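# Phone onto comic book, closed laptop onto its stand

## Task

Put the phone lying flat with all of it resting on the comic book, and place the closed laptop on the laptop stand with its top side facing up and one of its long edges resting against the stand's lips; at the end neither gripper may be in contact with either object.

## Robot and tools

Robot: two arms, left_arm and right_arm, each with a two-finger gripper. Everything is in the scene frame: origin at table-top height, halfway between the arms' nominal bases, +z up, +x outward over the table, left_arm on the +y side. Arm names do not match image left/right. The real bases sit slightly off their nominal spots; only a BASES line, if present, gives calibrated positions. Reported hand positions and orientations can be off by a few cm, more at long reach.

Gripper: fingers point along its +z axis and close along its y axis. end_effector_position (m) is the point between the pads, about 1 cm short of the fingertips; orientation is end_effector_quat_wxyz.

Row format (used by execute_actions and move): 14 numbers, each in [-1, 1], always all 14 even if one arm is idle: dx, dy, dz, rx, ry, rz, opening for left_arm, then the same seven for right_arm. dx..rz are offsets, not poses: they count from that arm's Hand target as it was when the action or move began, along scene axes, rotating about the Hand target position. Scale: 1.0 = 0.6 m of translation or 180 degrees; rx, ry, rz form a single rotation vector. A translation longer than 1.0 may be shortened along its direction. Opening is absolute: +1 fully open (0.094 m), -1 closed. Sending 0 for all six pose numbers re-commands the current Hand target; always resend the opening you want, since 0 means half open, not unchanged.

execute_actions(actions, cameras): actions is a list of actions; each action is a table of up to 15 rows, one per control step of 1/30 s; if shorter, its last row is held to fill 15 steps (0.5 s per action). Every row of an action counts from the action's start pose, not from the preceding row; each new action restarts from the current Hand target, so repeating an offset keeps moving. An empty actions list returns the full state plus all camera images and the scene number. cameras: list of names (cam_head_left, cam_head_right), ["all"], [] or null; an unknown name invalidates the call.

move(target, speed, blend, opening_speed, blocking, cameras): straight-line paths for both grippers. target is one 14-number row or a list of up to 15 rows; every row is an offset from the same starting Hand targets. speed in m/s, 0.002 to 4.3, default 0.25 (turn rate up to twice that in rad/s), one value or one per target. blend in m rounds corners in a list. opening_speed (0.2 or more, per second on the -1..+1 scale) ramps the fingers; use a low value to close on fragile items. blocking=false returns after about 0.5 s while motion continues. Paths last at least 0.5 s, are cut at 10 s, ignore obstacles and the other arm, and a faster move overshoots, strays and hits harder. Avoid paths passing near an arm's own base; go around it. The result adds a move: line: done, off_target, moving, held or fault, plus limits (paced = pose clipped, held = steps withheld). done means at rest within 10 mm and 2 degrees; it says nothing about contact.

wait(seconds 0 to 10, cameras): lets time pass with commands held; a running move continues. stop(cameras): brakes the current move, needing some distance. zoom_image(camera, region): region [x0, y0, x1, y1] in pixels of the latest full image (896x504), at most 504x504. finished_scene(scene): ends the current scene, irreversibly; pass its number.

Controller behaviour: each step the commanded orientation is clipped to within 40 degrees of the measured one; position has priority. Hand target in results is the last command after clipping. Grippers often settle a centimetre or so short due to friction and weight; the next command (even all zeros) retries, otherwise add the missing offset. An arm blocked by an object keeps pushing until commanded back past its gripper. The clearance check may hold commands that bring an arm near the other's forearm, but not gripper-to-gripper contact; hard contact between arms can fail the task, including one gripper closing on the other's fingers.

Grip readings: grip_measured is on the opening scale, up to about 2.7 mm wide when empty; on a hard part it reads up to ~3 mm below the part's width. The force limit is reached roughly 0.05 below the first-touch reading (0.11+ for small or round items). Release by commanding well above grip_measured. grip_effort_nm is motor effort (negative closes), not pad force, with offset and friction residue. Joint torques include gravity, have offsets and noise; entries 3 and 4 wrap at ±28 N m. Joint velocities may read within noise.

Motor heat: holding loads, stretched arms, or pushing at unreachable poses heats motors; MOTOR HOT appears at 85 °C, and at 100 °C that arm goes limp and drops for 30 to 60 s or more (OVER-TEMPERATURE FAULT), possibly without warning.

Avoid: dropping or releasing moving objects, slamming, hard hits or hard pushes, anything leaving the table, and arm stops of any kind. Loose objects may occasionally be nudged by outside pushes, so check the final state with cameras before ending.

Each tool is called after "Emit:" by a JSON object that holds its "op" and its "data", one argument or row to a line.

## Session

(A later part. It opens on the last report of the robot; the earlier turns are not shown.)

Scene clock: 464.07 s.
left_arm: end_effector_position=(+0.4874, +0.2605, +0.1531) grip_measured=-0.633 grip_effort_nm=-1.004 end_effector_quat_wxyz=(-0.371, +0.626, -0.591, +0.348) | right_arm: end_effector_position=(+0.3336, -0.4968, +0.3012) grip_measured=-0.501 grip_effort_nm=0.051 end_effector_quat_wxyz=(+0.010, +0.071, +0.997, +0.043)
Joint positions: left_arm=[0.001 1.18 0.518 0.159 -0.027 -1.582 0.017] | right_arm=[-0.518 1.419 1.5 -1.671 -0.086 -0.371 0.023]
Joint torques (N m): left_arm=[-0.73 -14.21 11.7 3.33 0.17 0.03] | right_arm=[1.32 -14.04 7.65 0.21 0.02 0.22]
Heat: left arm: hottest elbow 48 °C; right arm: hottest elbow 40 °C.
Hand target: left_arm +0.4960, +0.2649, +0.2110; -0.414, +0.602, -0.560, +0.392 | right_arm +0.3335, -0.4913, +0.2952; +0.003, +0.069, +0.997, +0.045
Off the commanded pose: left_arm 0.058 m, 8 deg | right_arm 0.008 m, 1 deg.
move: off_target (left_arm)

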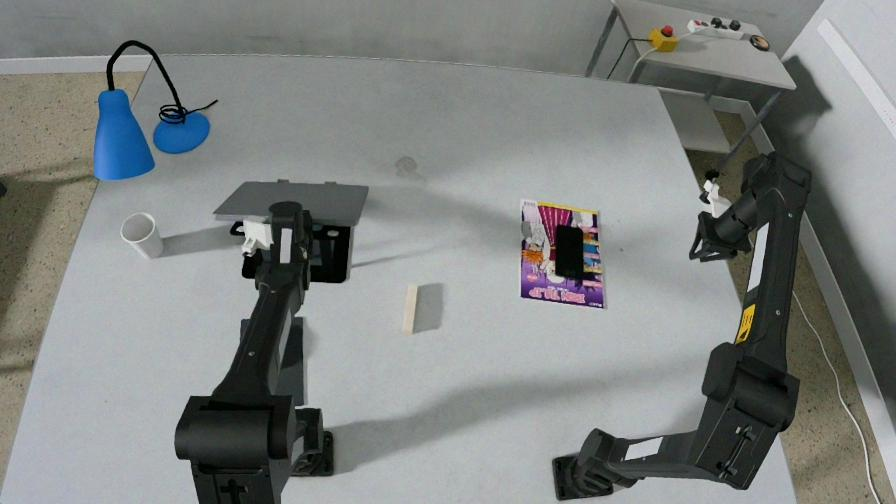

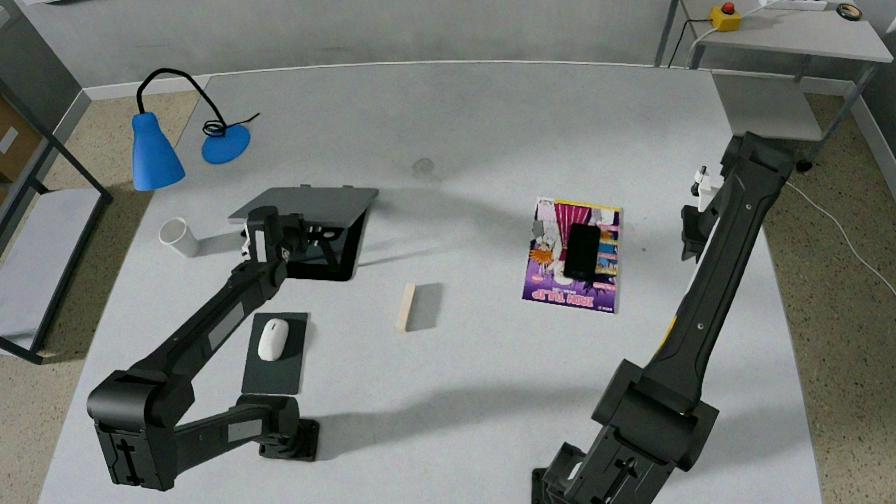

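Emit:
{"op": "move", "data": {
  "target": [-0.0,0.0,-0.03,0,0,0,-0.95,0,0,0,0,0,0,-0.5],
  "speed": 0.04,
  "cameras": ["all"]
}}

Emit:
{"op": "zoom_image", "data": {
  "camera": "cam_head_left",
  "region": [200, 140, 400, 290]
}}

Emit:
{"op": "zoom_image", "data": {
  "camera": "cam_head_right",
  "region": [200, 140, 400, 290]
}}

Scene clock: 469.93 s.
left_arm: end_effector_position=(+0.4862, +0.2604, +0.1528) grip_measured=-0.633 grip_effort_nm=-1.009 end_effector_quat_wxyz=(-0.376, +0.622, -0.588, +0.354) | right_arm: end_effector_position=(+0.3336, -0.4968, +0.3012) grip_measured=-0.501 grip_effort_nm=0.056 end_effector_quat_wxyz=(+0.010, +0.071, +0.997, +0.043)
Joint positions: left_arm=[0.002 1.18 0.505 0.189 -0.024 -1.582 0.017] | right_arm=[-0.518 1.419 1.5 -1.671 -0.086 -0.371 0.023]
Joint torques (N m): left_arm=[-0.5 -11.46 10.33 4.55 0.08 -0.05] | right_arm=[1.26 -14.1 7.65 0.21 0.02 0.22]
Heat: left arm: hottest elbow 47 °C; right arm: hottest elbow 40 °C.
Hand target: left_arm +0.4960, +0.2649, +0.1930; -0.414, +0.602, -0.560, +0.392 | right_arm +0.3335, -0.4913, +0.2952; +0.003, +0.069, +0.997, +0.045
Off the commanded pose: left_arm 0.042 m, 7 deg | right_arm 0.008 m, 1 deg.
move: off_target (left_arm)

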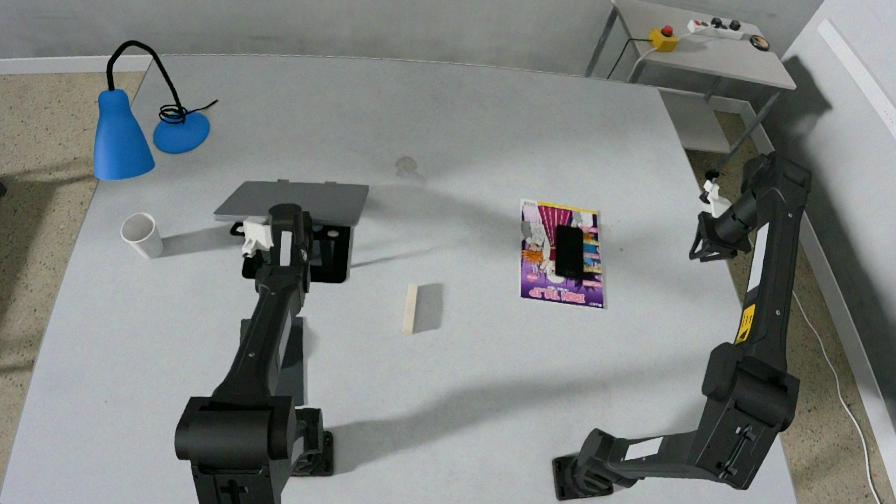

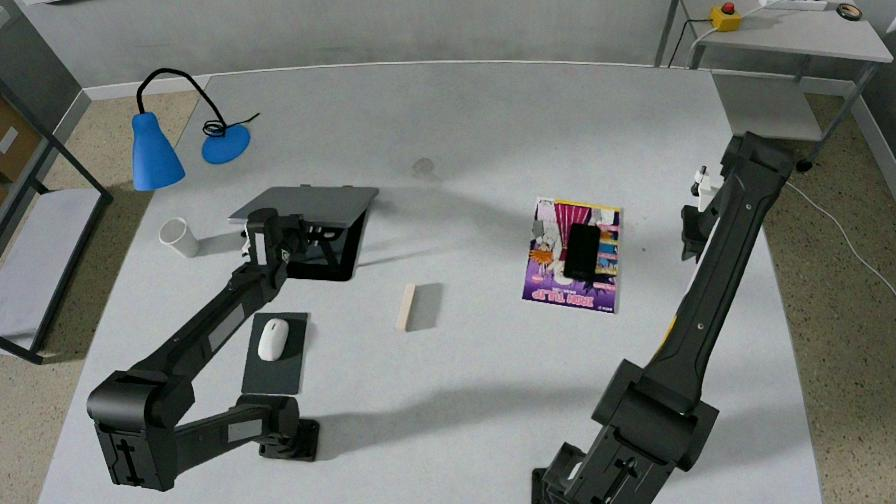

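Scaled by 2.520.

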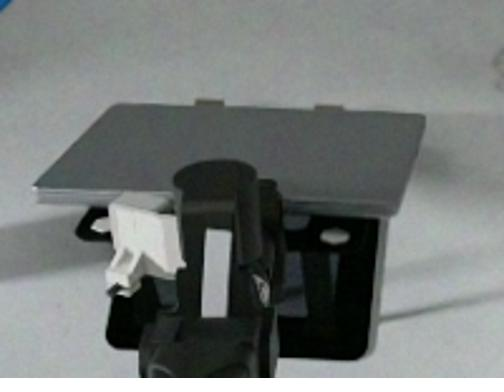

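Scaled by 2.520.

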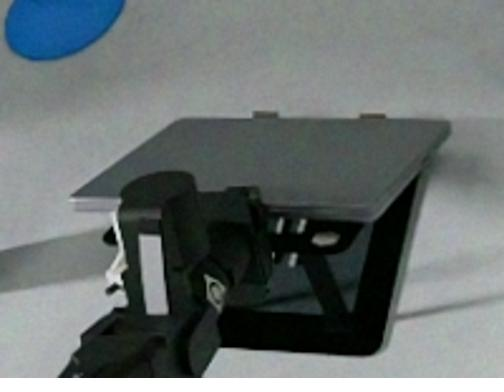

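Emit:
{"op": "move", "data": {
  "target": [-0.0,0.0,0.02,0,0.075,0,-0.95,0,0,0,0,0,0,-0.5],
  "speed": 0.05,
  "cameras": ["all"]
}}

Emit:
{"op": "zoom_image", "data": {
  "camera": "cam_head_left",
  "region": [200, 140, 400, 290]
}}

Emit:
{"op": "zoom_image", "data": {
  "camera": "cam_head_right",
  "region": [200, 140, 400, 290]
}}

Scene clock: 477.83 s.
left_arm: end_effector_position=(+0.4784, +0.2603, +0.1593) grip_measured=-0.634 grip_effort_nm=-1.004 end_effector_quat_wxyz=(-0.325, +0.644, -0.627, +0.294) | right_arm: end_effector_position=(+0.3336, -0.4968, +0.3012) grip_measured=-0.501 grip_effort_nm=0.056 end_effector_quat_wxyz=(+0.010, +0.071, +0.997, +0.043)
Joint positions: left_arm=[0.002 1.136 0.611 -0.138 -0.025 -1.555 0.017] | right_arm=[-0.518 1.419 1.5 -1.671 -0.086 -0.371 0.023]
Joint torques (N m): left_arm=[-0.26 -11.16 16.5 0.4 -0.09 -0.19] | right_arm=[1.38 -14.1 7.66 0.18 0.02 0.22]
Motor temperatures (°C): left_arm=[22 27 46 25 32 23 29] | right_arm=[26 37 40 25 24 23 25]
Heat: left arm: hottest elbow 46 °C; right arm: hottest elbow 40 °C.
Hand target: left_arm +0.4960, +0.2650, +0.2048; -0.345, +0.644, -0.604, +0.319 | right_arm +0.3335, -0.4913, +0.2952; +0.003, +0.069, +0.997, +0.045
Off the commanded pose: left_arm 0.049 m, 4 deg | right_arm 0.008 m, 1 deg.
move: off_target (left_arm)

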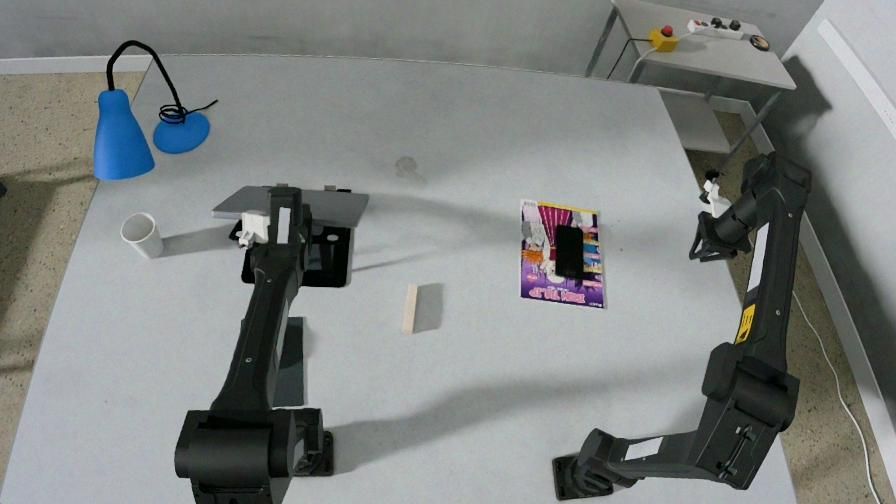

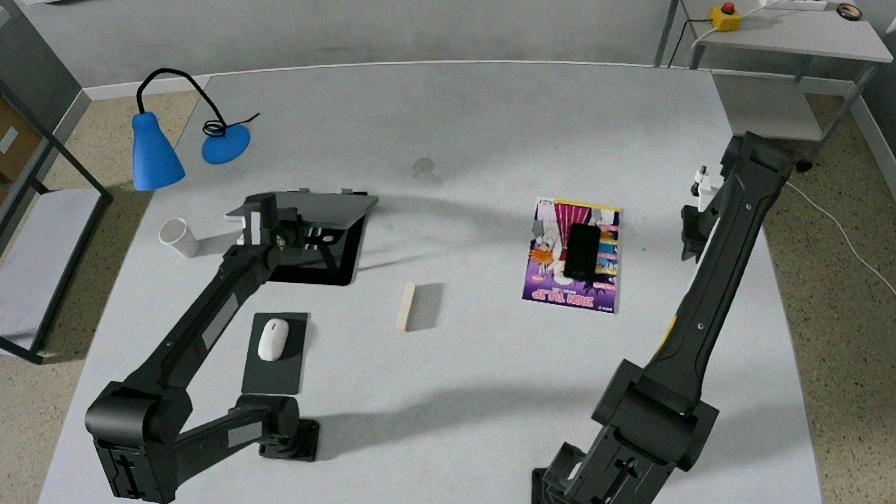

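Scaled by 2.520.

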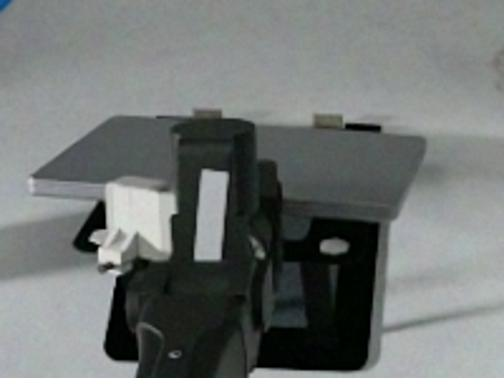

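Scaled by 2.520.

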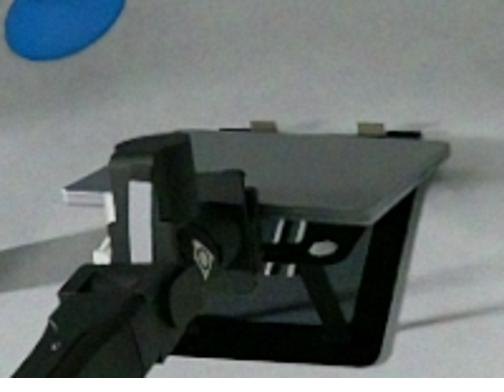

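Emit:
{"op": "move", "data": {
  "target": [0.05,0.0,-0.01,0,0,0.008,-0.95,0,0,0,0,0,0,-0.5],
  "speed": 0.04,
  "cameras": ["all"]
}}

Emit:
{"op": "zoom_image", "data": {
  "camera": "cam_head_left",
  "region": [200, 140, 400, 290]
}}

Emit:
{"op": "zoom_image", "data": {
  "camera": "cam_head_right",
  "region": [200, 140, 400, 290]
}}

Scene clock: 483.30 s.
left_arm: end_effector_position=(+0.4943, +0.2642, +0.1567) grip_measured=-0.635 grip_effort_nm=-1.009 end_effector_quat_wxyz=(-0.326, +0.649, -0.626, +0.283) | right_arm: end_effector_position=(+0.3336, -0.4968, +0.3012) grip_measured=-0.501 grip_effort_nm=0.056 end_effector_quat_wxyz=(+0.010, +0.071, +0.997, +0.043)
Joint positions: left_arm=[0.002 1.193 0.653 -0.139 -0.045 -1.555 0.017] | right_arm=[-0.518 1.419 1.5 -1.671 -0.086 -0.371 0.023]
Joint torques (N m): left_arm=[-1.08 -8.59 17.32 1.88 -0.5 -0.36] | right_arm=[1.38 -14.1 7.64 0.21 0.02 0.21]
Heat: left arm: hottest elbow 46 °C; right arm: hottest elbow 40 °C.
Hand target: left_arm +0.5260, +0.2650, +0.1989; -0.349, +0.651, -0.596, +0.314 | right_arm +0.3335, -0.4913, +0.2952; +0.003, +0.069, +0.997, +0.045
Off the commanded pose: left_arm 0.053 m, 6 deg | right_arm 0.008 m, 1 deg.
move: off_target (left_arm)

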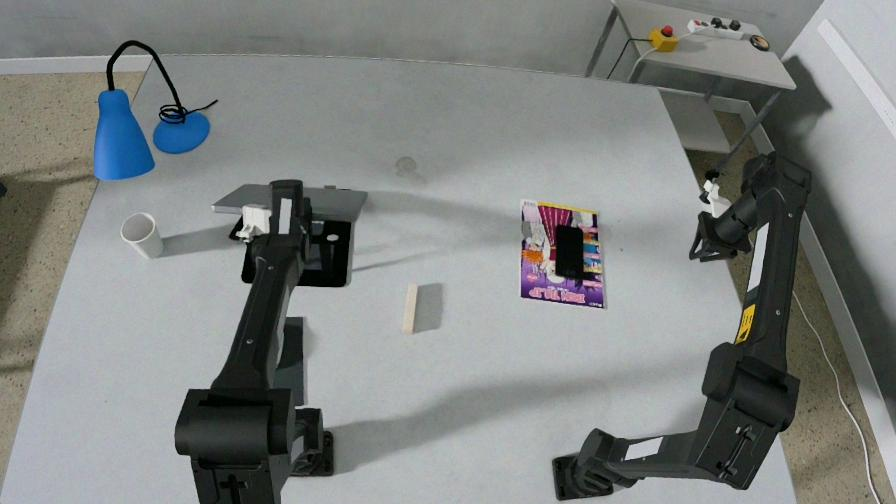

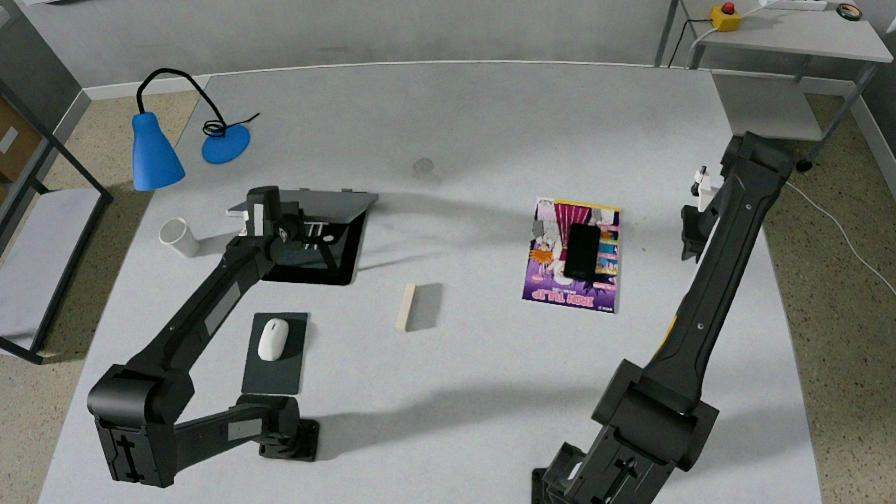

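Scaled by 2.520.

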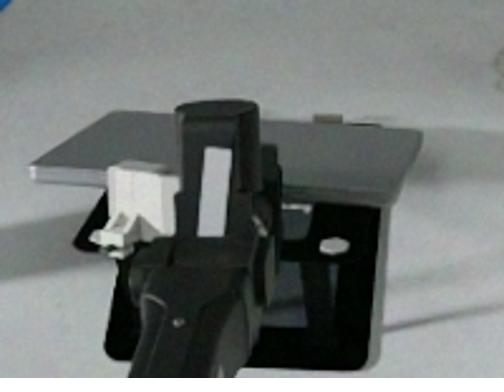

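Scaled by 2.520.

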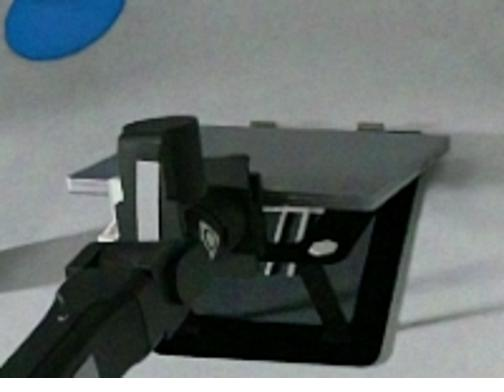

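Emit:
{"op": "move", "data": {
  "target": [0.03,0.0,-0.01,0,0,0.005,-0.95,0,0,0,0,0,0,-0.5],
  "speed": 0.04,
  "cameras": ["all"]
}}

Emit:
{"op": "zoom_image", "data": {
  "camera": "cam_head_left",
  "region": [200, 140, 400, 290]
}}

Emit:
{"op": "zoom_image", "data": {
  "camera": "cam_head_right",
  "region": [200, 140, 400, 290]
}}

Scene clock: 487.10 s.
left_arm: end_effector_position=(+0.5108, +0.2646, +0.1489) grip_measured=-0.635 grip_effort_nm=-1.004 end_effector_quat_wxyz=(-0.327, +0.654, -0.623, +0.277) | right_arm: end_effector_position=(+0.3336, -0.4968, +0.3012) grip_measured=-0.501 grip_effort_nm=0.056 end_effector_quat_wxyz=(+0.010, +0.071, +0.997, +0.043)
Joint positions: left_arm=[-0.005 1.257 0.685 -0.115 -0.065 -1.565 0.017] | right_arm=[-0.518 1.419 1.5 -1.671 -0.086 -0.371 0.023]
Joint torques (N m): left_arm=[-1.85 -10.23 17.26 2 -0.47 -0.45] | right_arm=[1.32 -14.15 7.66 0.21 0.02 0.21]
Heat: left arm: hottest elbow 46 °C; right arm: hottest elbow 40 °C.
Hand target: left_arm +0.5441, +0.2649, +0.1929; -0.351, +0.656, -0.591, +0.312 | right_arm +0.3335, -0.4913, +0.2952; +0.003, +0.069, +0.997, +0.045
Off the commanded pose: left_arm 0.055 m, 6 deg | right_arm 0.008 m, 1 deg.
move: off_target (left_arm)

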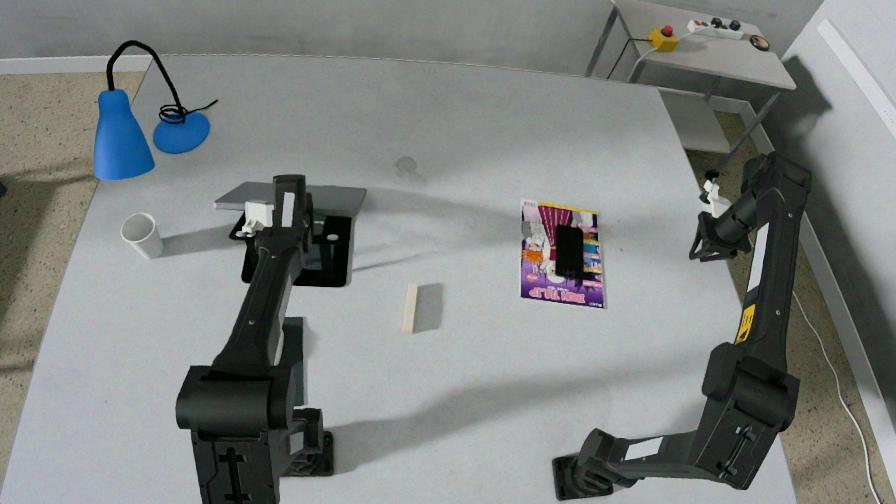

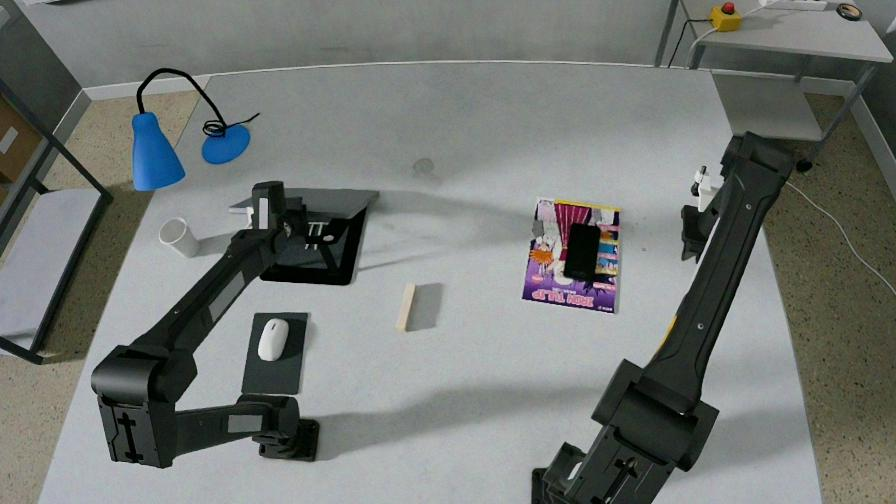

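Scaled by 2.520.

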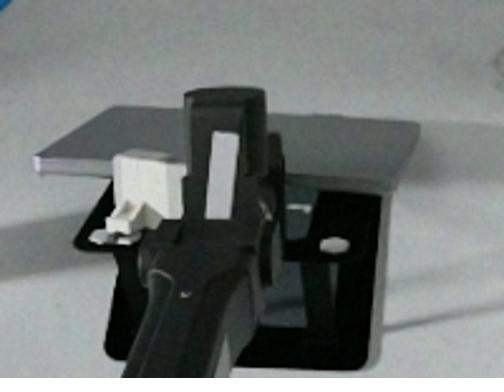

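Scaled by 2.520.

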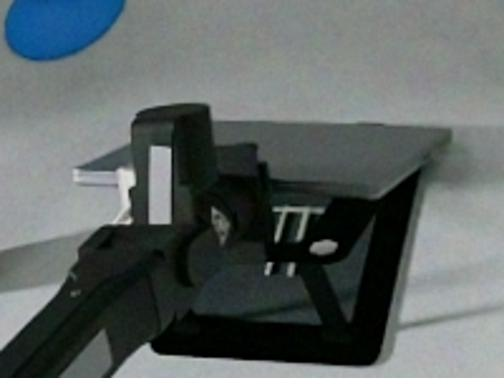

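Emit:
{"op": "move", "data": {
  "target": [0.02,0.0,-0.005,0,0,0.0,-0.95,0,0,0,0,0,0,-0.5],
  "speed": 0.03,
  "cameras": ["all"]
}}

Emit:
{"op": "zoom_image", "data": {
  "camera": "cam_head_left",
  "region": [200, 140, 400, 290]
}}

Emit:
{"op": "zoom_image", "data": {
  "camera": "cam_head_right",
  "region": [200, 140, 400, 290]
}}

Scene clock: 493.13 s.
left_arm: end_effector_position=(+0.5138, +0.2627, +0.1492) grip_measured=-0.635 grip_effort_nm=-1.009 end_effector_quat_wxyz=(-0.327, +0.654, -0.623, +0.277) | right_arm: end_effector_position=(+0.3336, -0.4968, +0.3012) grip_measured=-0.501 grip_effort_nm=0.056 end_effector_quat_wxyz=(+0.010, +0.071, +0.997, +0.043)
Joint positions: left_arm=[-0.011 1.265 0.692 -0.114 -0.068 -1.569 0.017] | right_arm=[-0.518 1.419 1.5 -1.671 -0.086 -0.371 0.023]
Joint torques (N m): left_arm=[-1.85 -7.82 18.77 2.43 -0.32 -0.37] | right_arm=[1.38 -14.04 7.65 0.2 0.01 0.22]
Heat: left arm: hottest elbow 48 °C; right arm: hottest elbow 40 °C.
Hand target: left_arm +0.5560, +0.2650, +0.1899; -0.351, +0.656, -0.591, +0.312 | right_arm +0.3335, -0.4913, +0.2952; +0.003, +0.069, +0.997, +0.045
Off the commanded pose: left_arm 0.059 m, 6 deg | right_arm 0.008 m, 1 deg.
move: off_target (left_arm)

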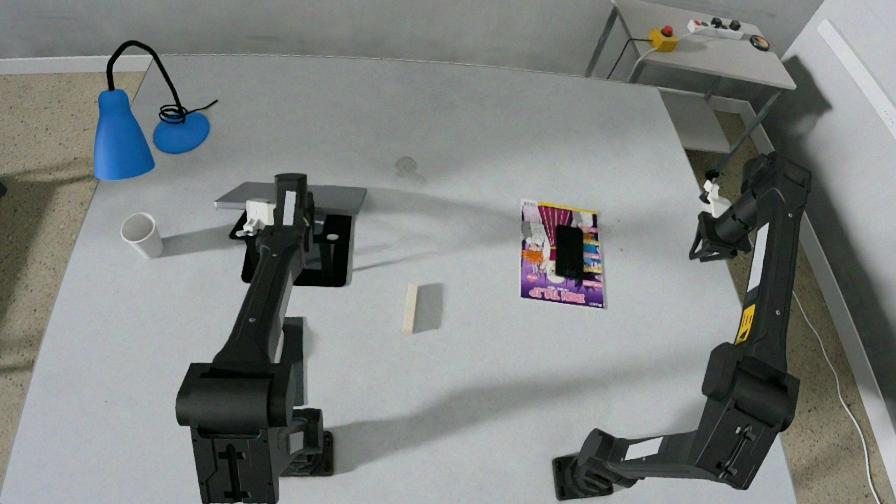

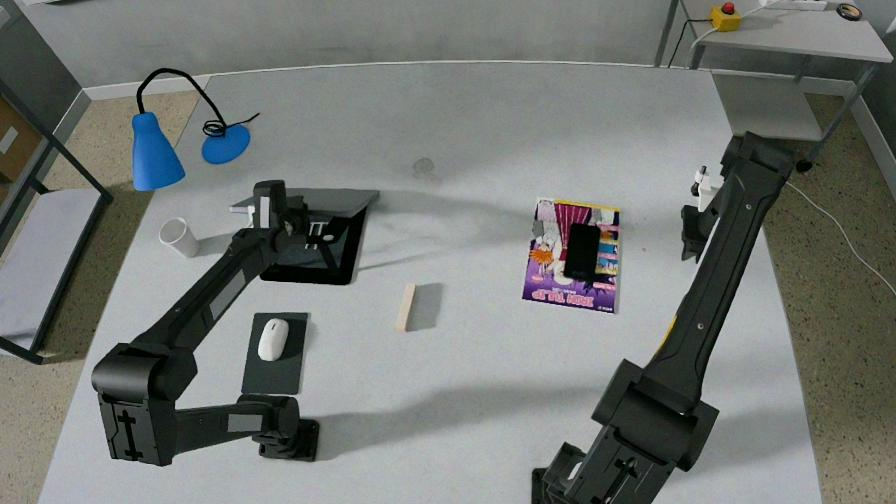

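Scaled by 2.520.

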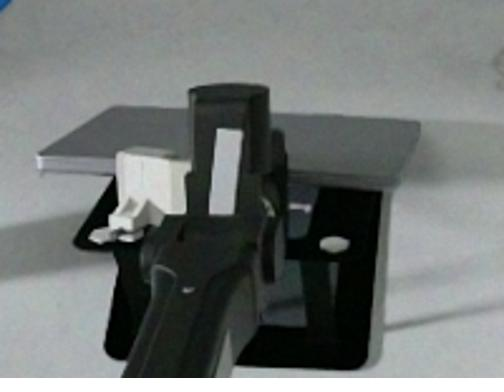

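Scaled by 2.520.

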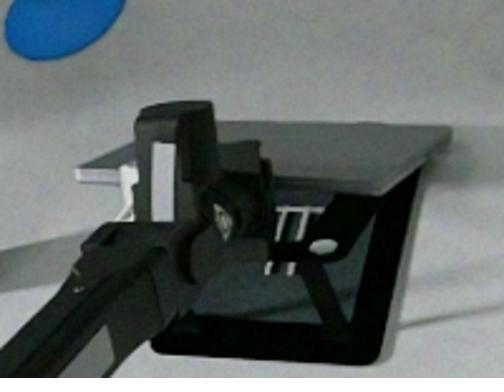

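Emit:
{"op": "move", "data": {
  "target": [0.025,0.0,-0.005,0,0,0.0,-0.95,0,0,0,0,0,0,-0.5],
  "speed": 0.03,
  "cameras": ["all"]
}}

Emit:
{"op": "zoom_image", "data": {
  "camera": "cam_head_left",
  "region": [200, 140, 400, 290]
}}

Emit:
{"op": "zoom_image", "data": {
  "camera": "cam_head_right",
  "region": [200, 140, 400, 290]
}}

Scene clock: 497.90 s.
left_arm: end_effector_position=(+0.5270, +0.2629, +0.1489) grip_measured=-0.635 grip_effort_nm=-1.009 end_effector_quat_wxyz=(-0.327, +0.658, -0.620, +0.276) | right_arm: end_effector_position=(+0.3336, -0.4968, +0.3012) grip_measured=-0.501 grip_effort_nm=0.061 end_effector_quat_wxyz=(+0.010, +0.071, +0.997, +0.043)
Joint positions: left_arm=[-0.013 1.303 0.725 -0.111 -0.076 -1.579 0.017] | right_arm=[-0.518 1.419 1.5 -1.671 -0.086 -0.371 0.023]
Joint torques (N m): left_arm=[-1.38 -8 18.54 2.71 -0.08 -0.27] | right_arm=[1.32 -14.1 7.65 0.2 0.02 0.21]
Heat: left arm: hottest elbow 48 °C; right arm: hottest elbow 40 °C.
Hand target: left_arm +0.5710, +0.2650, +0.1869; -0.351, +0.656, -0.591, +0.312 | right_arm +0.3335, -0.4913, +0.2952; +0.003, +0.069, +0.997, +0.045
Off the commanded pose: left_arm 0.058 m, 6 deg | right_arm 0.008 m, 1 deg.
move: off_target (left_arm)

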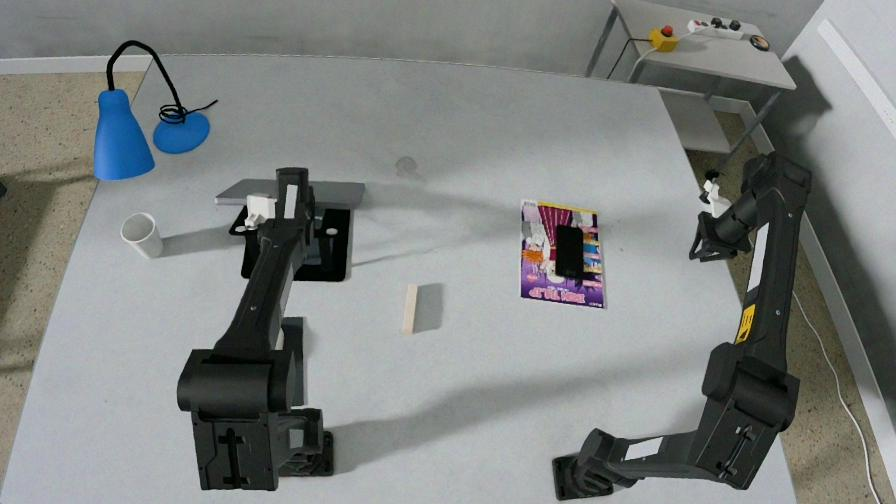

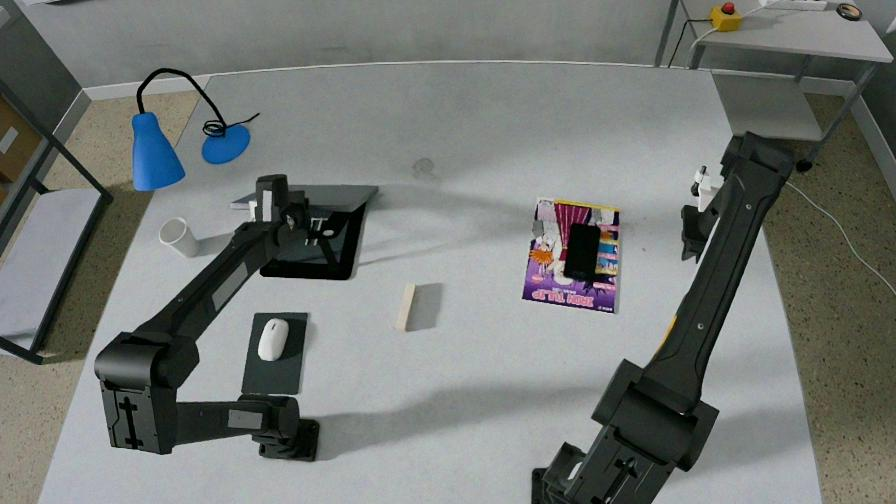

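Scaled by 2.520.

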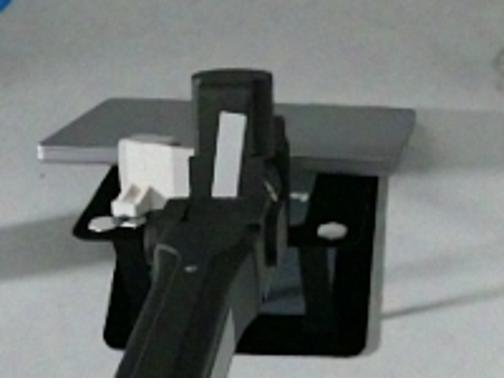

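Scaled by 2.520.

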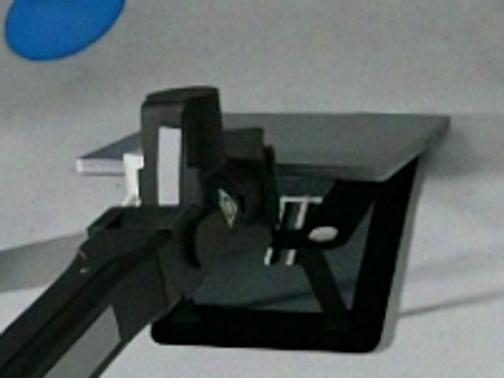

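Emit:
{"op": "move", "data": {
  "target": [-0.04,0.0,-0.04,0,-0.05,0.0,-0.95,0,0,0,0,0,0,-0.5],
  "speed": 0.04,
  "cameras": ["all"]
}}

Emit:
{"op": "zoom_image", "data": {
  "camera": "cam_head_left",
  "region": [200, 140, 400, 290]
}}

Emit:
{"op": "zoom_image", "data": {
  "camera": "cam_head_right",
  "region": [200, 140, 400, 290]
}}

Scene clock: 505.13 s.
left_arm: end_effector_position=(+0.5335, +0.2634, +0.1448) grip_measured=-0.634 grip_effort_nm=-1.009 end_effector_quat_wxyz=(-0.367, +0.651, -0.571, +0.339) | right_arm: end_effector_position=(+0.3336, -0.4968, +0.3012) grip_measured=-0.501 grip_effort_nm=0.051 end_effector_quat_wxyz=(+0.010, +0.071, +0.997, +0.043)
Joint positions: left_arm=[-0.013 1.334 0.633 0.173 -0.078 -1.642 0.017] | right_arm=[-0.518 1.419 1.5 -1.671 -0.086 -0.371 0.023]
Joint torques (N m): left_arm=[-1.14 -10.11 10.02 4.81 -0.06 0.3] | right_arm=[1.38 -14.1 7.64 0.21 0.03 0.22]
Heat: left arm: hottest elbow 48 °C; right arm: hottest elbow 40 °C.
Hand target: left_arm +0.5470, +0.2650, +0.1628; -0.397, +0.629, -0.562, +0.362 | right_arm +0.3335, -0.4913, +0.2952; +0.003, +0.069, +0.997, +0.045
Off the commanded pose: left_arm 0.023 m, 5 deg | right_arm 0.008 m, 1 deg.
move: off_target (left_arm)

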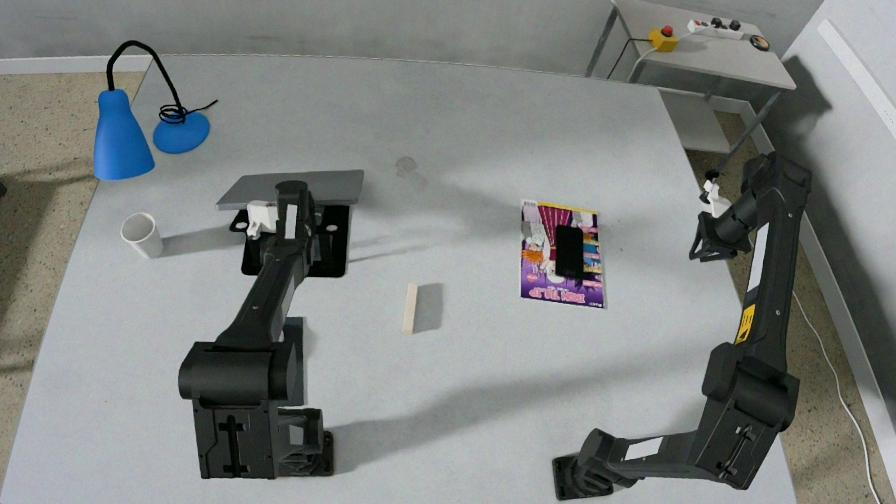

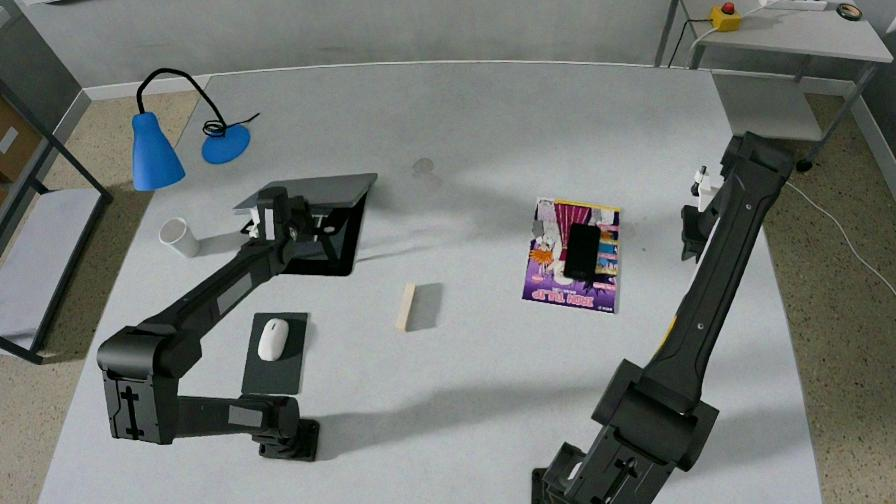

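Scaled by 2.520.

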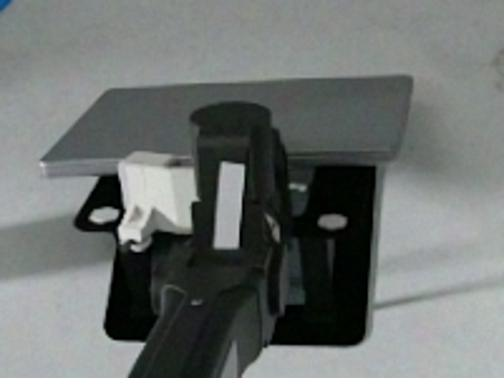

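Scaled by 2.520.

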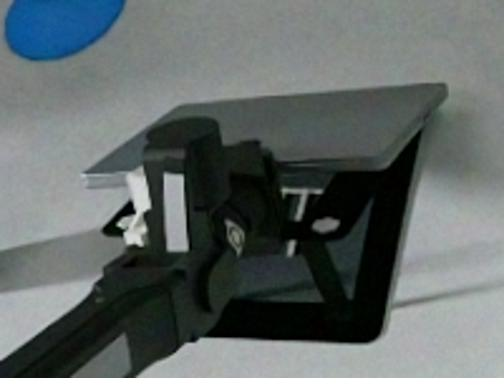

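Emit:
{"op": "move", "data": {
  "target": [-0.01,0.0,0.0,0.045,0,0.0,-0.95,0,0,0,0,0,0,-0.5],
  "speed": 0.04,
  "cameras": ["all"]
}}

Emit:
{"op": "zoom_image", "data": {
  "camera": "cam_head_left",
  "region": [200, 140, 400, 290]
}}

Emit:
{"op": "zoom_image", "data": {
  "camera": "cam_head_right",
  "region": [200, 140, 400, 290]
}}

Scene clock: 514.63 s.
left_arm: end_effector_position=(+0.5326, +0.2649, +0.1485) grip_measured=-0.634 grip_effort_nm=-1.009 end_effector_quat_wxyz=(-0.404, +0.630, -0.583, +0.316) | right_arm: end_effector_position=(+0.3336, -0.4969, +0.3012) grip_measured=-0.501 grip_effort_nm=0.051 end_effector_quat_wxyz=(+0.010, +0.071, +0.997, +0.042)
Joint positions: left_arm=[-0.033 1.331 0.621 0.21 -0.144 -1.567 0.017] | right_arm=[-0.518 1.419 1.5 -1.671 -0.085 -0.371 0.023]
Joint torques (N m): left_arm=[-2.02 -9.88 9.07 4.34 -0.88 0.7] | right_arm=[1.32 -14.04 7.65 0.2 0.02 0.21]
Heat: left arm: hottest elbow 46 °C; right arm: hottest elbow 40 °C.
Hand target: left_arm +0.5410, +0.2649, +0.1630; -0.440, +0.600, -0.586, +0.322 | right_arm +0.3335, -0.4914, +0.2952; +0.003, +0.069, +0.997, +0.044
Off the commanded pose: left_arm 0.017 m, 5 deg | right_arm 0.008 m, 1 deg.
move: off_target (left_arm)

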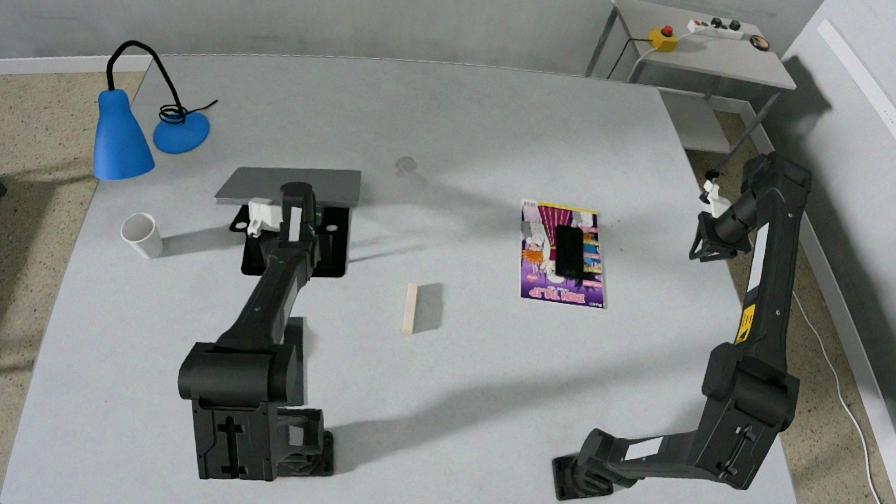

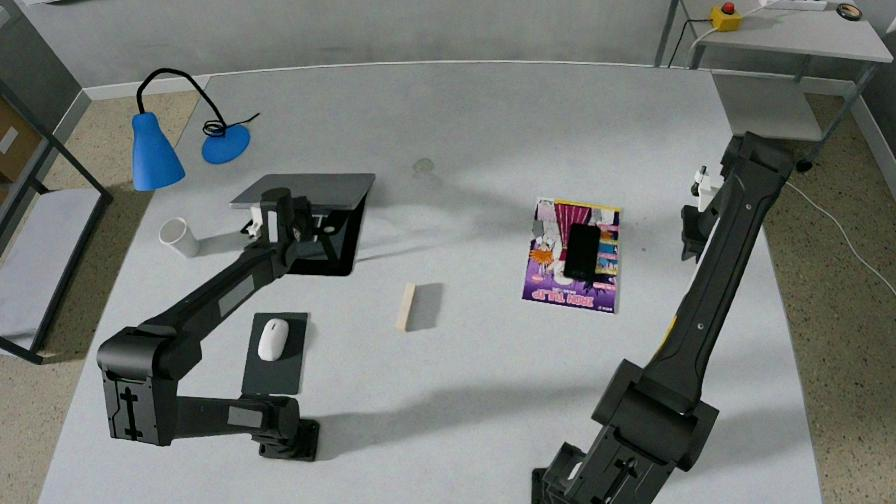

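Scaled by 2.520.

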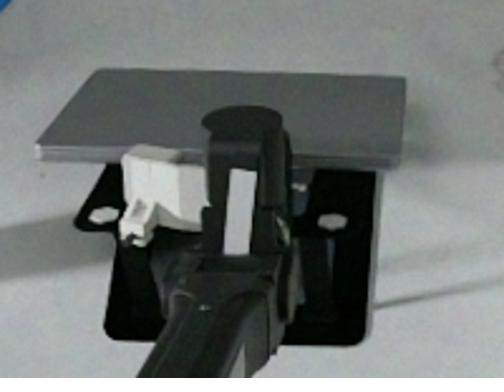

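Scaled by 2.520.

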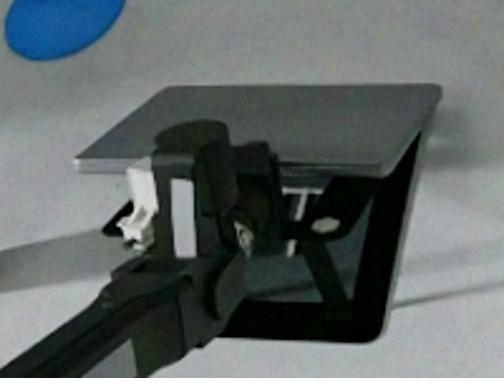

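Emit:
{"op": "move", "data": {
  "target": [
    [0.0,0.0,0.07,-0.01,0.03,0.0,-0.95,0,0,0,0,0,0,-0.5],
    [-0.10,0.0,0.07,-0.012,0.05,0.0,-0.95,0,0,0,0,0,0,-0.5]
  ],
  "speed": 0.06,
  "cameras": ["all"]
}}

Emit:
{"op": "zoom_image", "data": {
  "camera": "cam_head_left",
  "region": [200, 140, 400, 290]
}}

Emit:
{"op": "zoom_image", "data": {
  "camera": "cam_head_right",
  "region": [200, 140, 400, 290]
}}

Scene clock: 524.03 s.
left_arm: end_effector_position=(+0.4745, +0.2628, +0.1555) grip_measured=-0.635 grip_effort_nm=-1.009 end_effector_quat_wxyz=(-0.341, +0.653, -0.627, +0.254) | right_arm: end_effector_position=(+0.3336, -0.4969, +0.3012) grip_measured=-0.501 grip_effort_nm=0.051 end_effector_quat_wxyz=(+0.010, +0.071, +0.997, +0.042)
Joint positions: left_arm=[-0.033 1.14 0.619 -0.179 -0.131 -1.555 0.017] | right_arm=[-0.518 1.419 1.5 -1.671 -0.085 -0.371 0.023]
Joint torques (N m): left_arm=[-1.61 -15.27 12.4 1.83 -0.36 0.32] | right_arm=[1.26 -14.1 7.65 0.2 0.02 0.21]
Heat: left arm: hottest elbow 44 °C; right arm: hottest elbow 40 °C.
Hand target: left_arm +0.4810, +0.2650, +0.2050; -0.382, +0.631, -0.612, +0.285 | right_arm +0.3335, -0.4914, +0.2952; +0.003, +0.069, +0.997, +0.044
Off the commanded pose: left_arm 0.050 m, 7 deg | right_arm 0.008 m, 1 deg.
move: off_target (left_arm)

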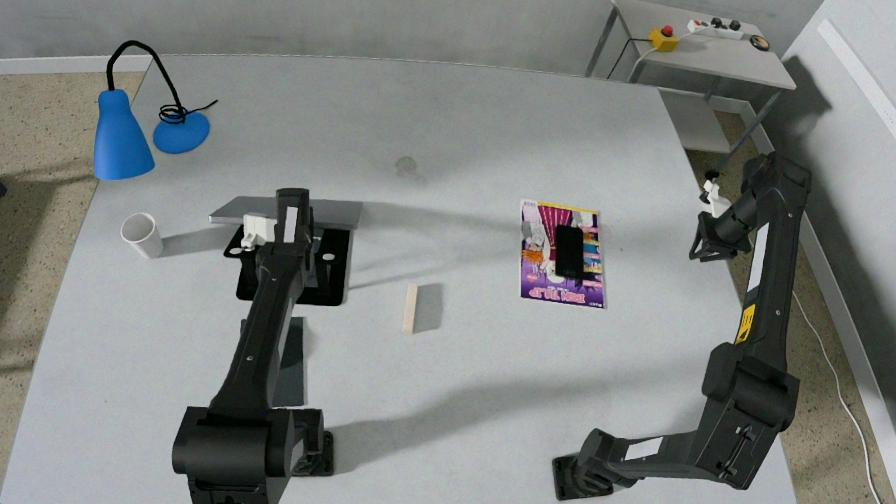

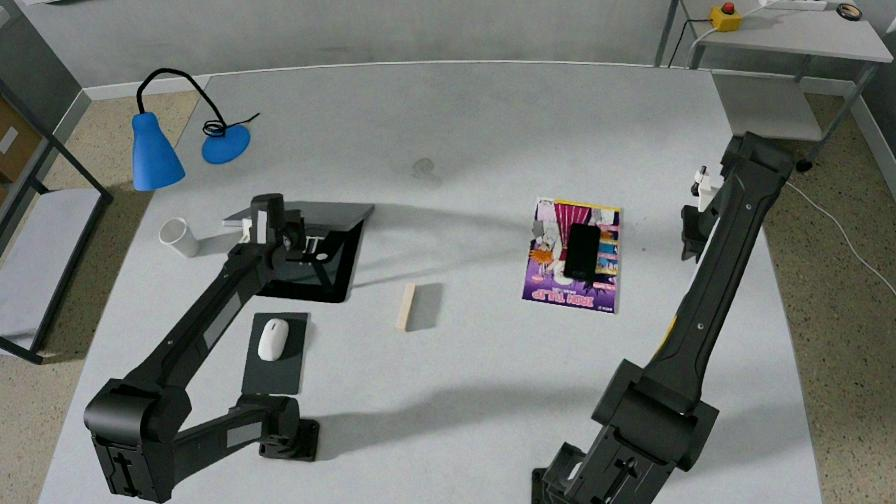

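Scaled by 2.520.

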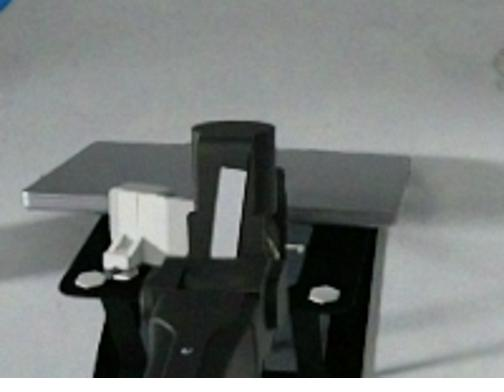

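Scaled by 2.520.

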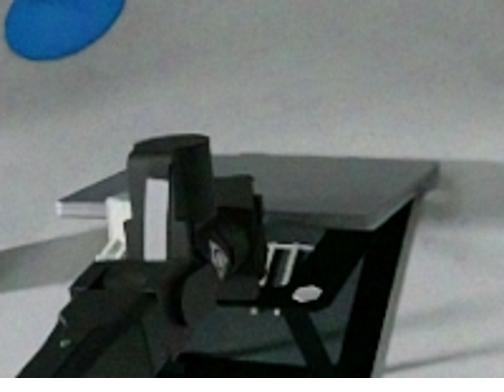

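Emit:
{"op": "move", "data": {
  "target": [0.0,0.0,0.15,0.0,0.0,0.0,-0.95,0,0,0,0,0,0,-0.5],
  "speed": 0.08,
  "cameras": ["all"]
}}

Emit:
{"op": "zoom_image", "data": {
  "camera": "cam_head_left",
  "region": [190, 140, 410, 320]
}}

Emit:
{"op": "zoom_image", "data": {
  "camera": "cam_head_right",
  "region": [190, 140, 410, 320]
}}

Scene clock: 529.13 s.
left_arm: end_effector_position=(+0.4347, +0.2630, +0.1775) grip_measured=-0.635 grip_effort_nm=-1.009 end_effector_quat_wxyz=(-0.302, +0.666, -0.649, +0.212) | right_arm: end_effector_position=(+0.3336, -0.4969, +0.3012) grip_measured=-0.501 grip_effort_nm=0.056 end_effector_quat_wxyz=(+0.010, +0.071, +0.997, +0.042)
Joint positions: left_arm=[-0.033 1.013 0.664 -0.476 -0.131 -1.55 0.017] | right_arm=[-0.518 1.419 1.5 -1.671 -0.085 -0.371 0.023]
Joint torques (N m): left_arm=[-0.91 -12.81 24.64 2 -0.42 0.24] | right_arm=[1.38 -14.15 7.64 0.23 0.02 0.22]
Heat: left arm: hottest elbow 44 °C; right arm: hottest elbow 40 °C.
Hand target: left_arm +0.4810, +0.2651, +0.2948; -0.381, +0.631, -0.612, +0.284 | right_arm +0.3335, -0.4914, +0.2952; +0.003, +0.069, +0.997, +0.044
Off the commanded pose: left_arm 0.126 m, 14 deg | right_arm 0.008 m, 1 deg.
move: off_target (left_arm)

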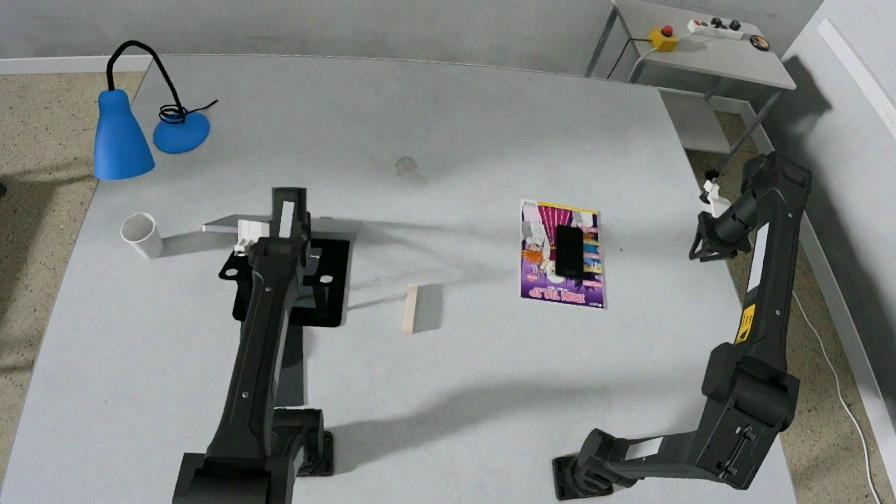

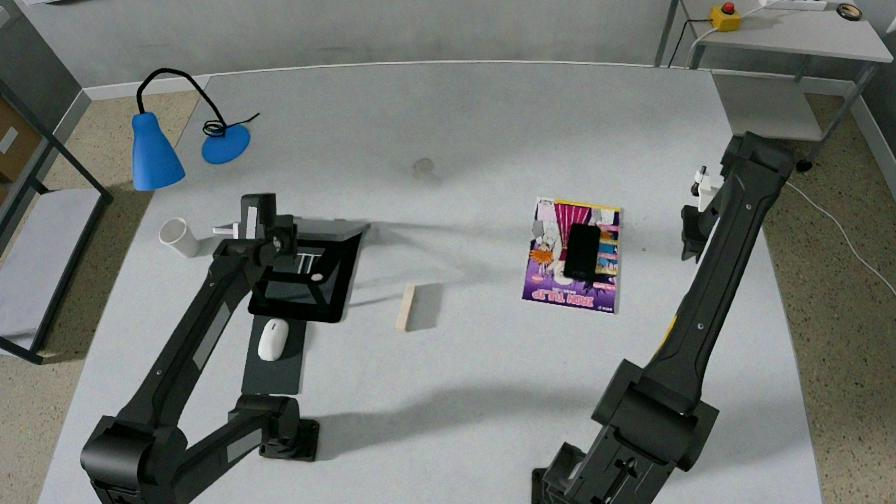

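Scaled by 2.291.

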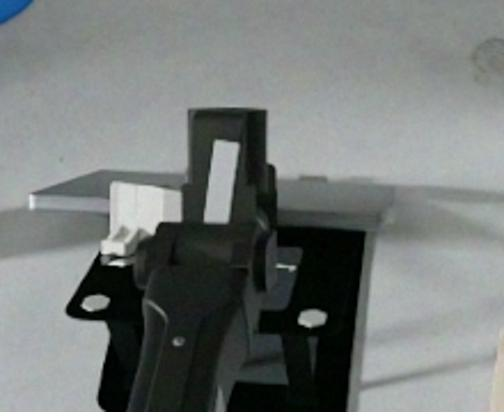

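Scaled by 2.291.

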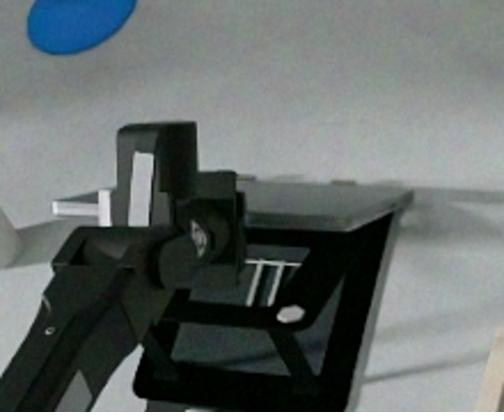

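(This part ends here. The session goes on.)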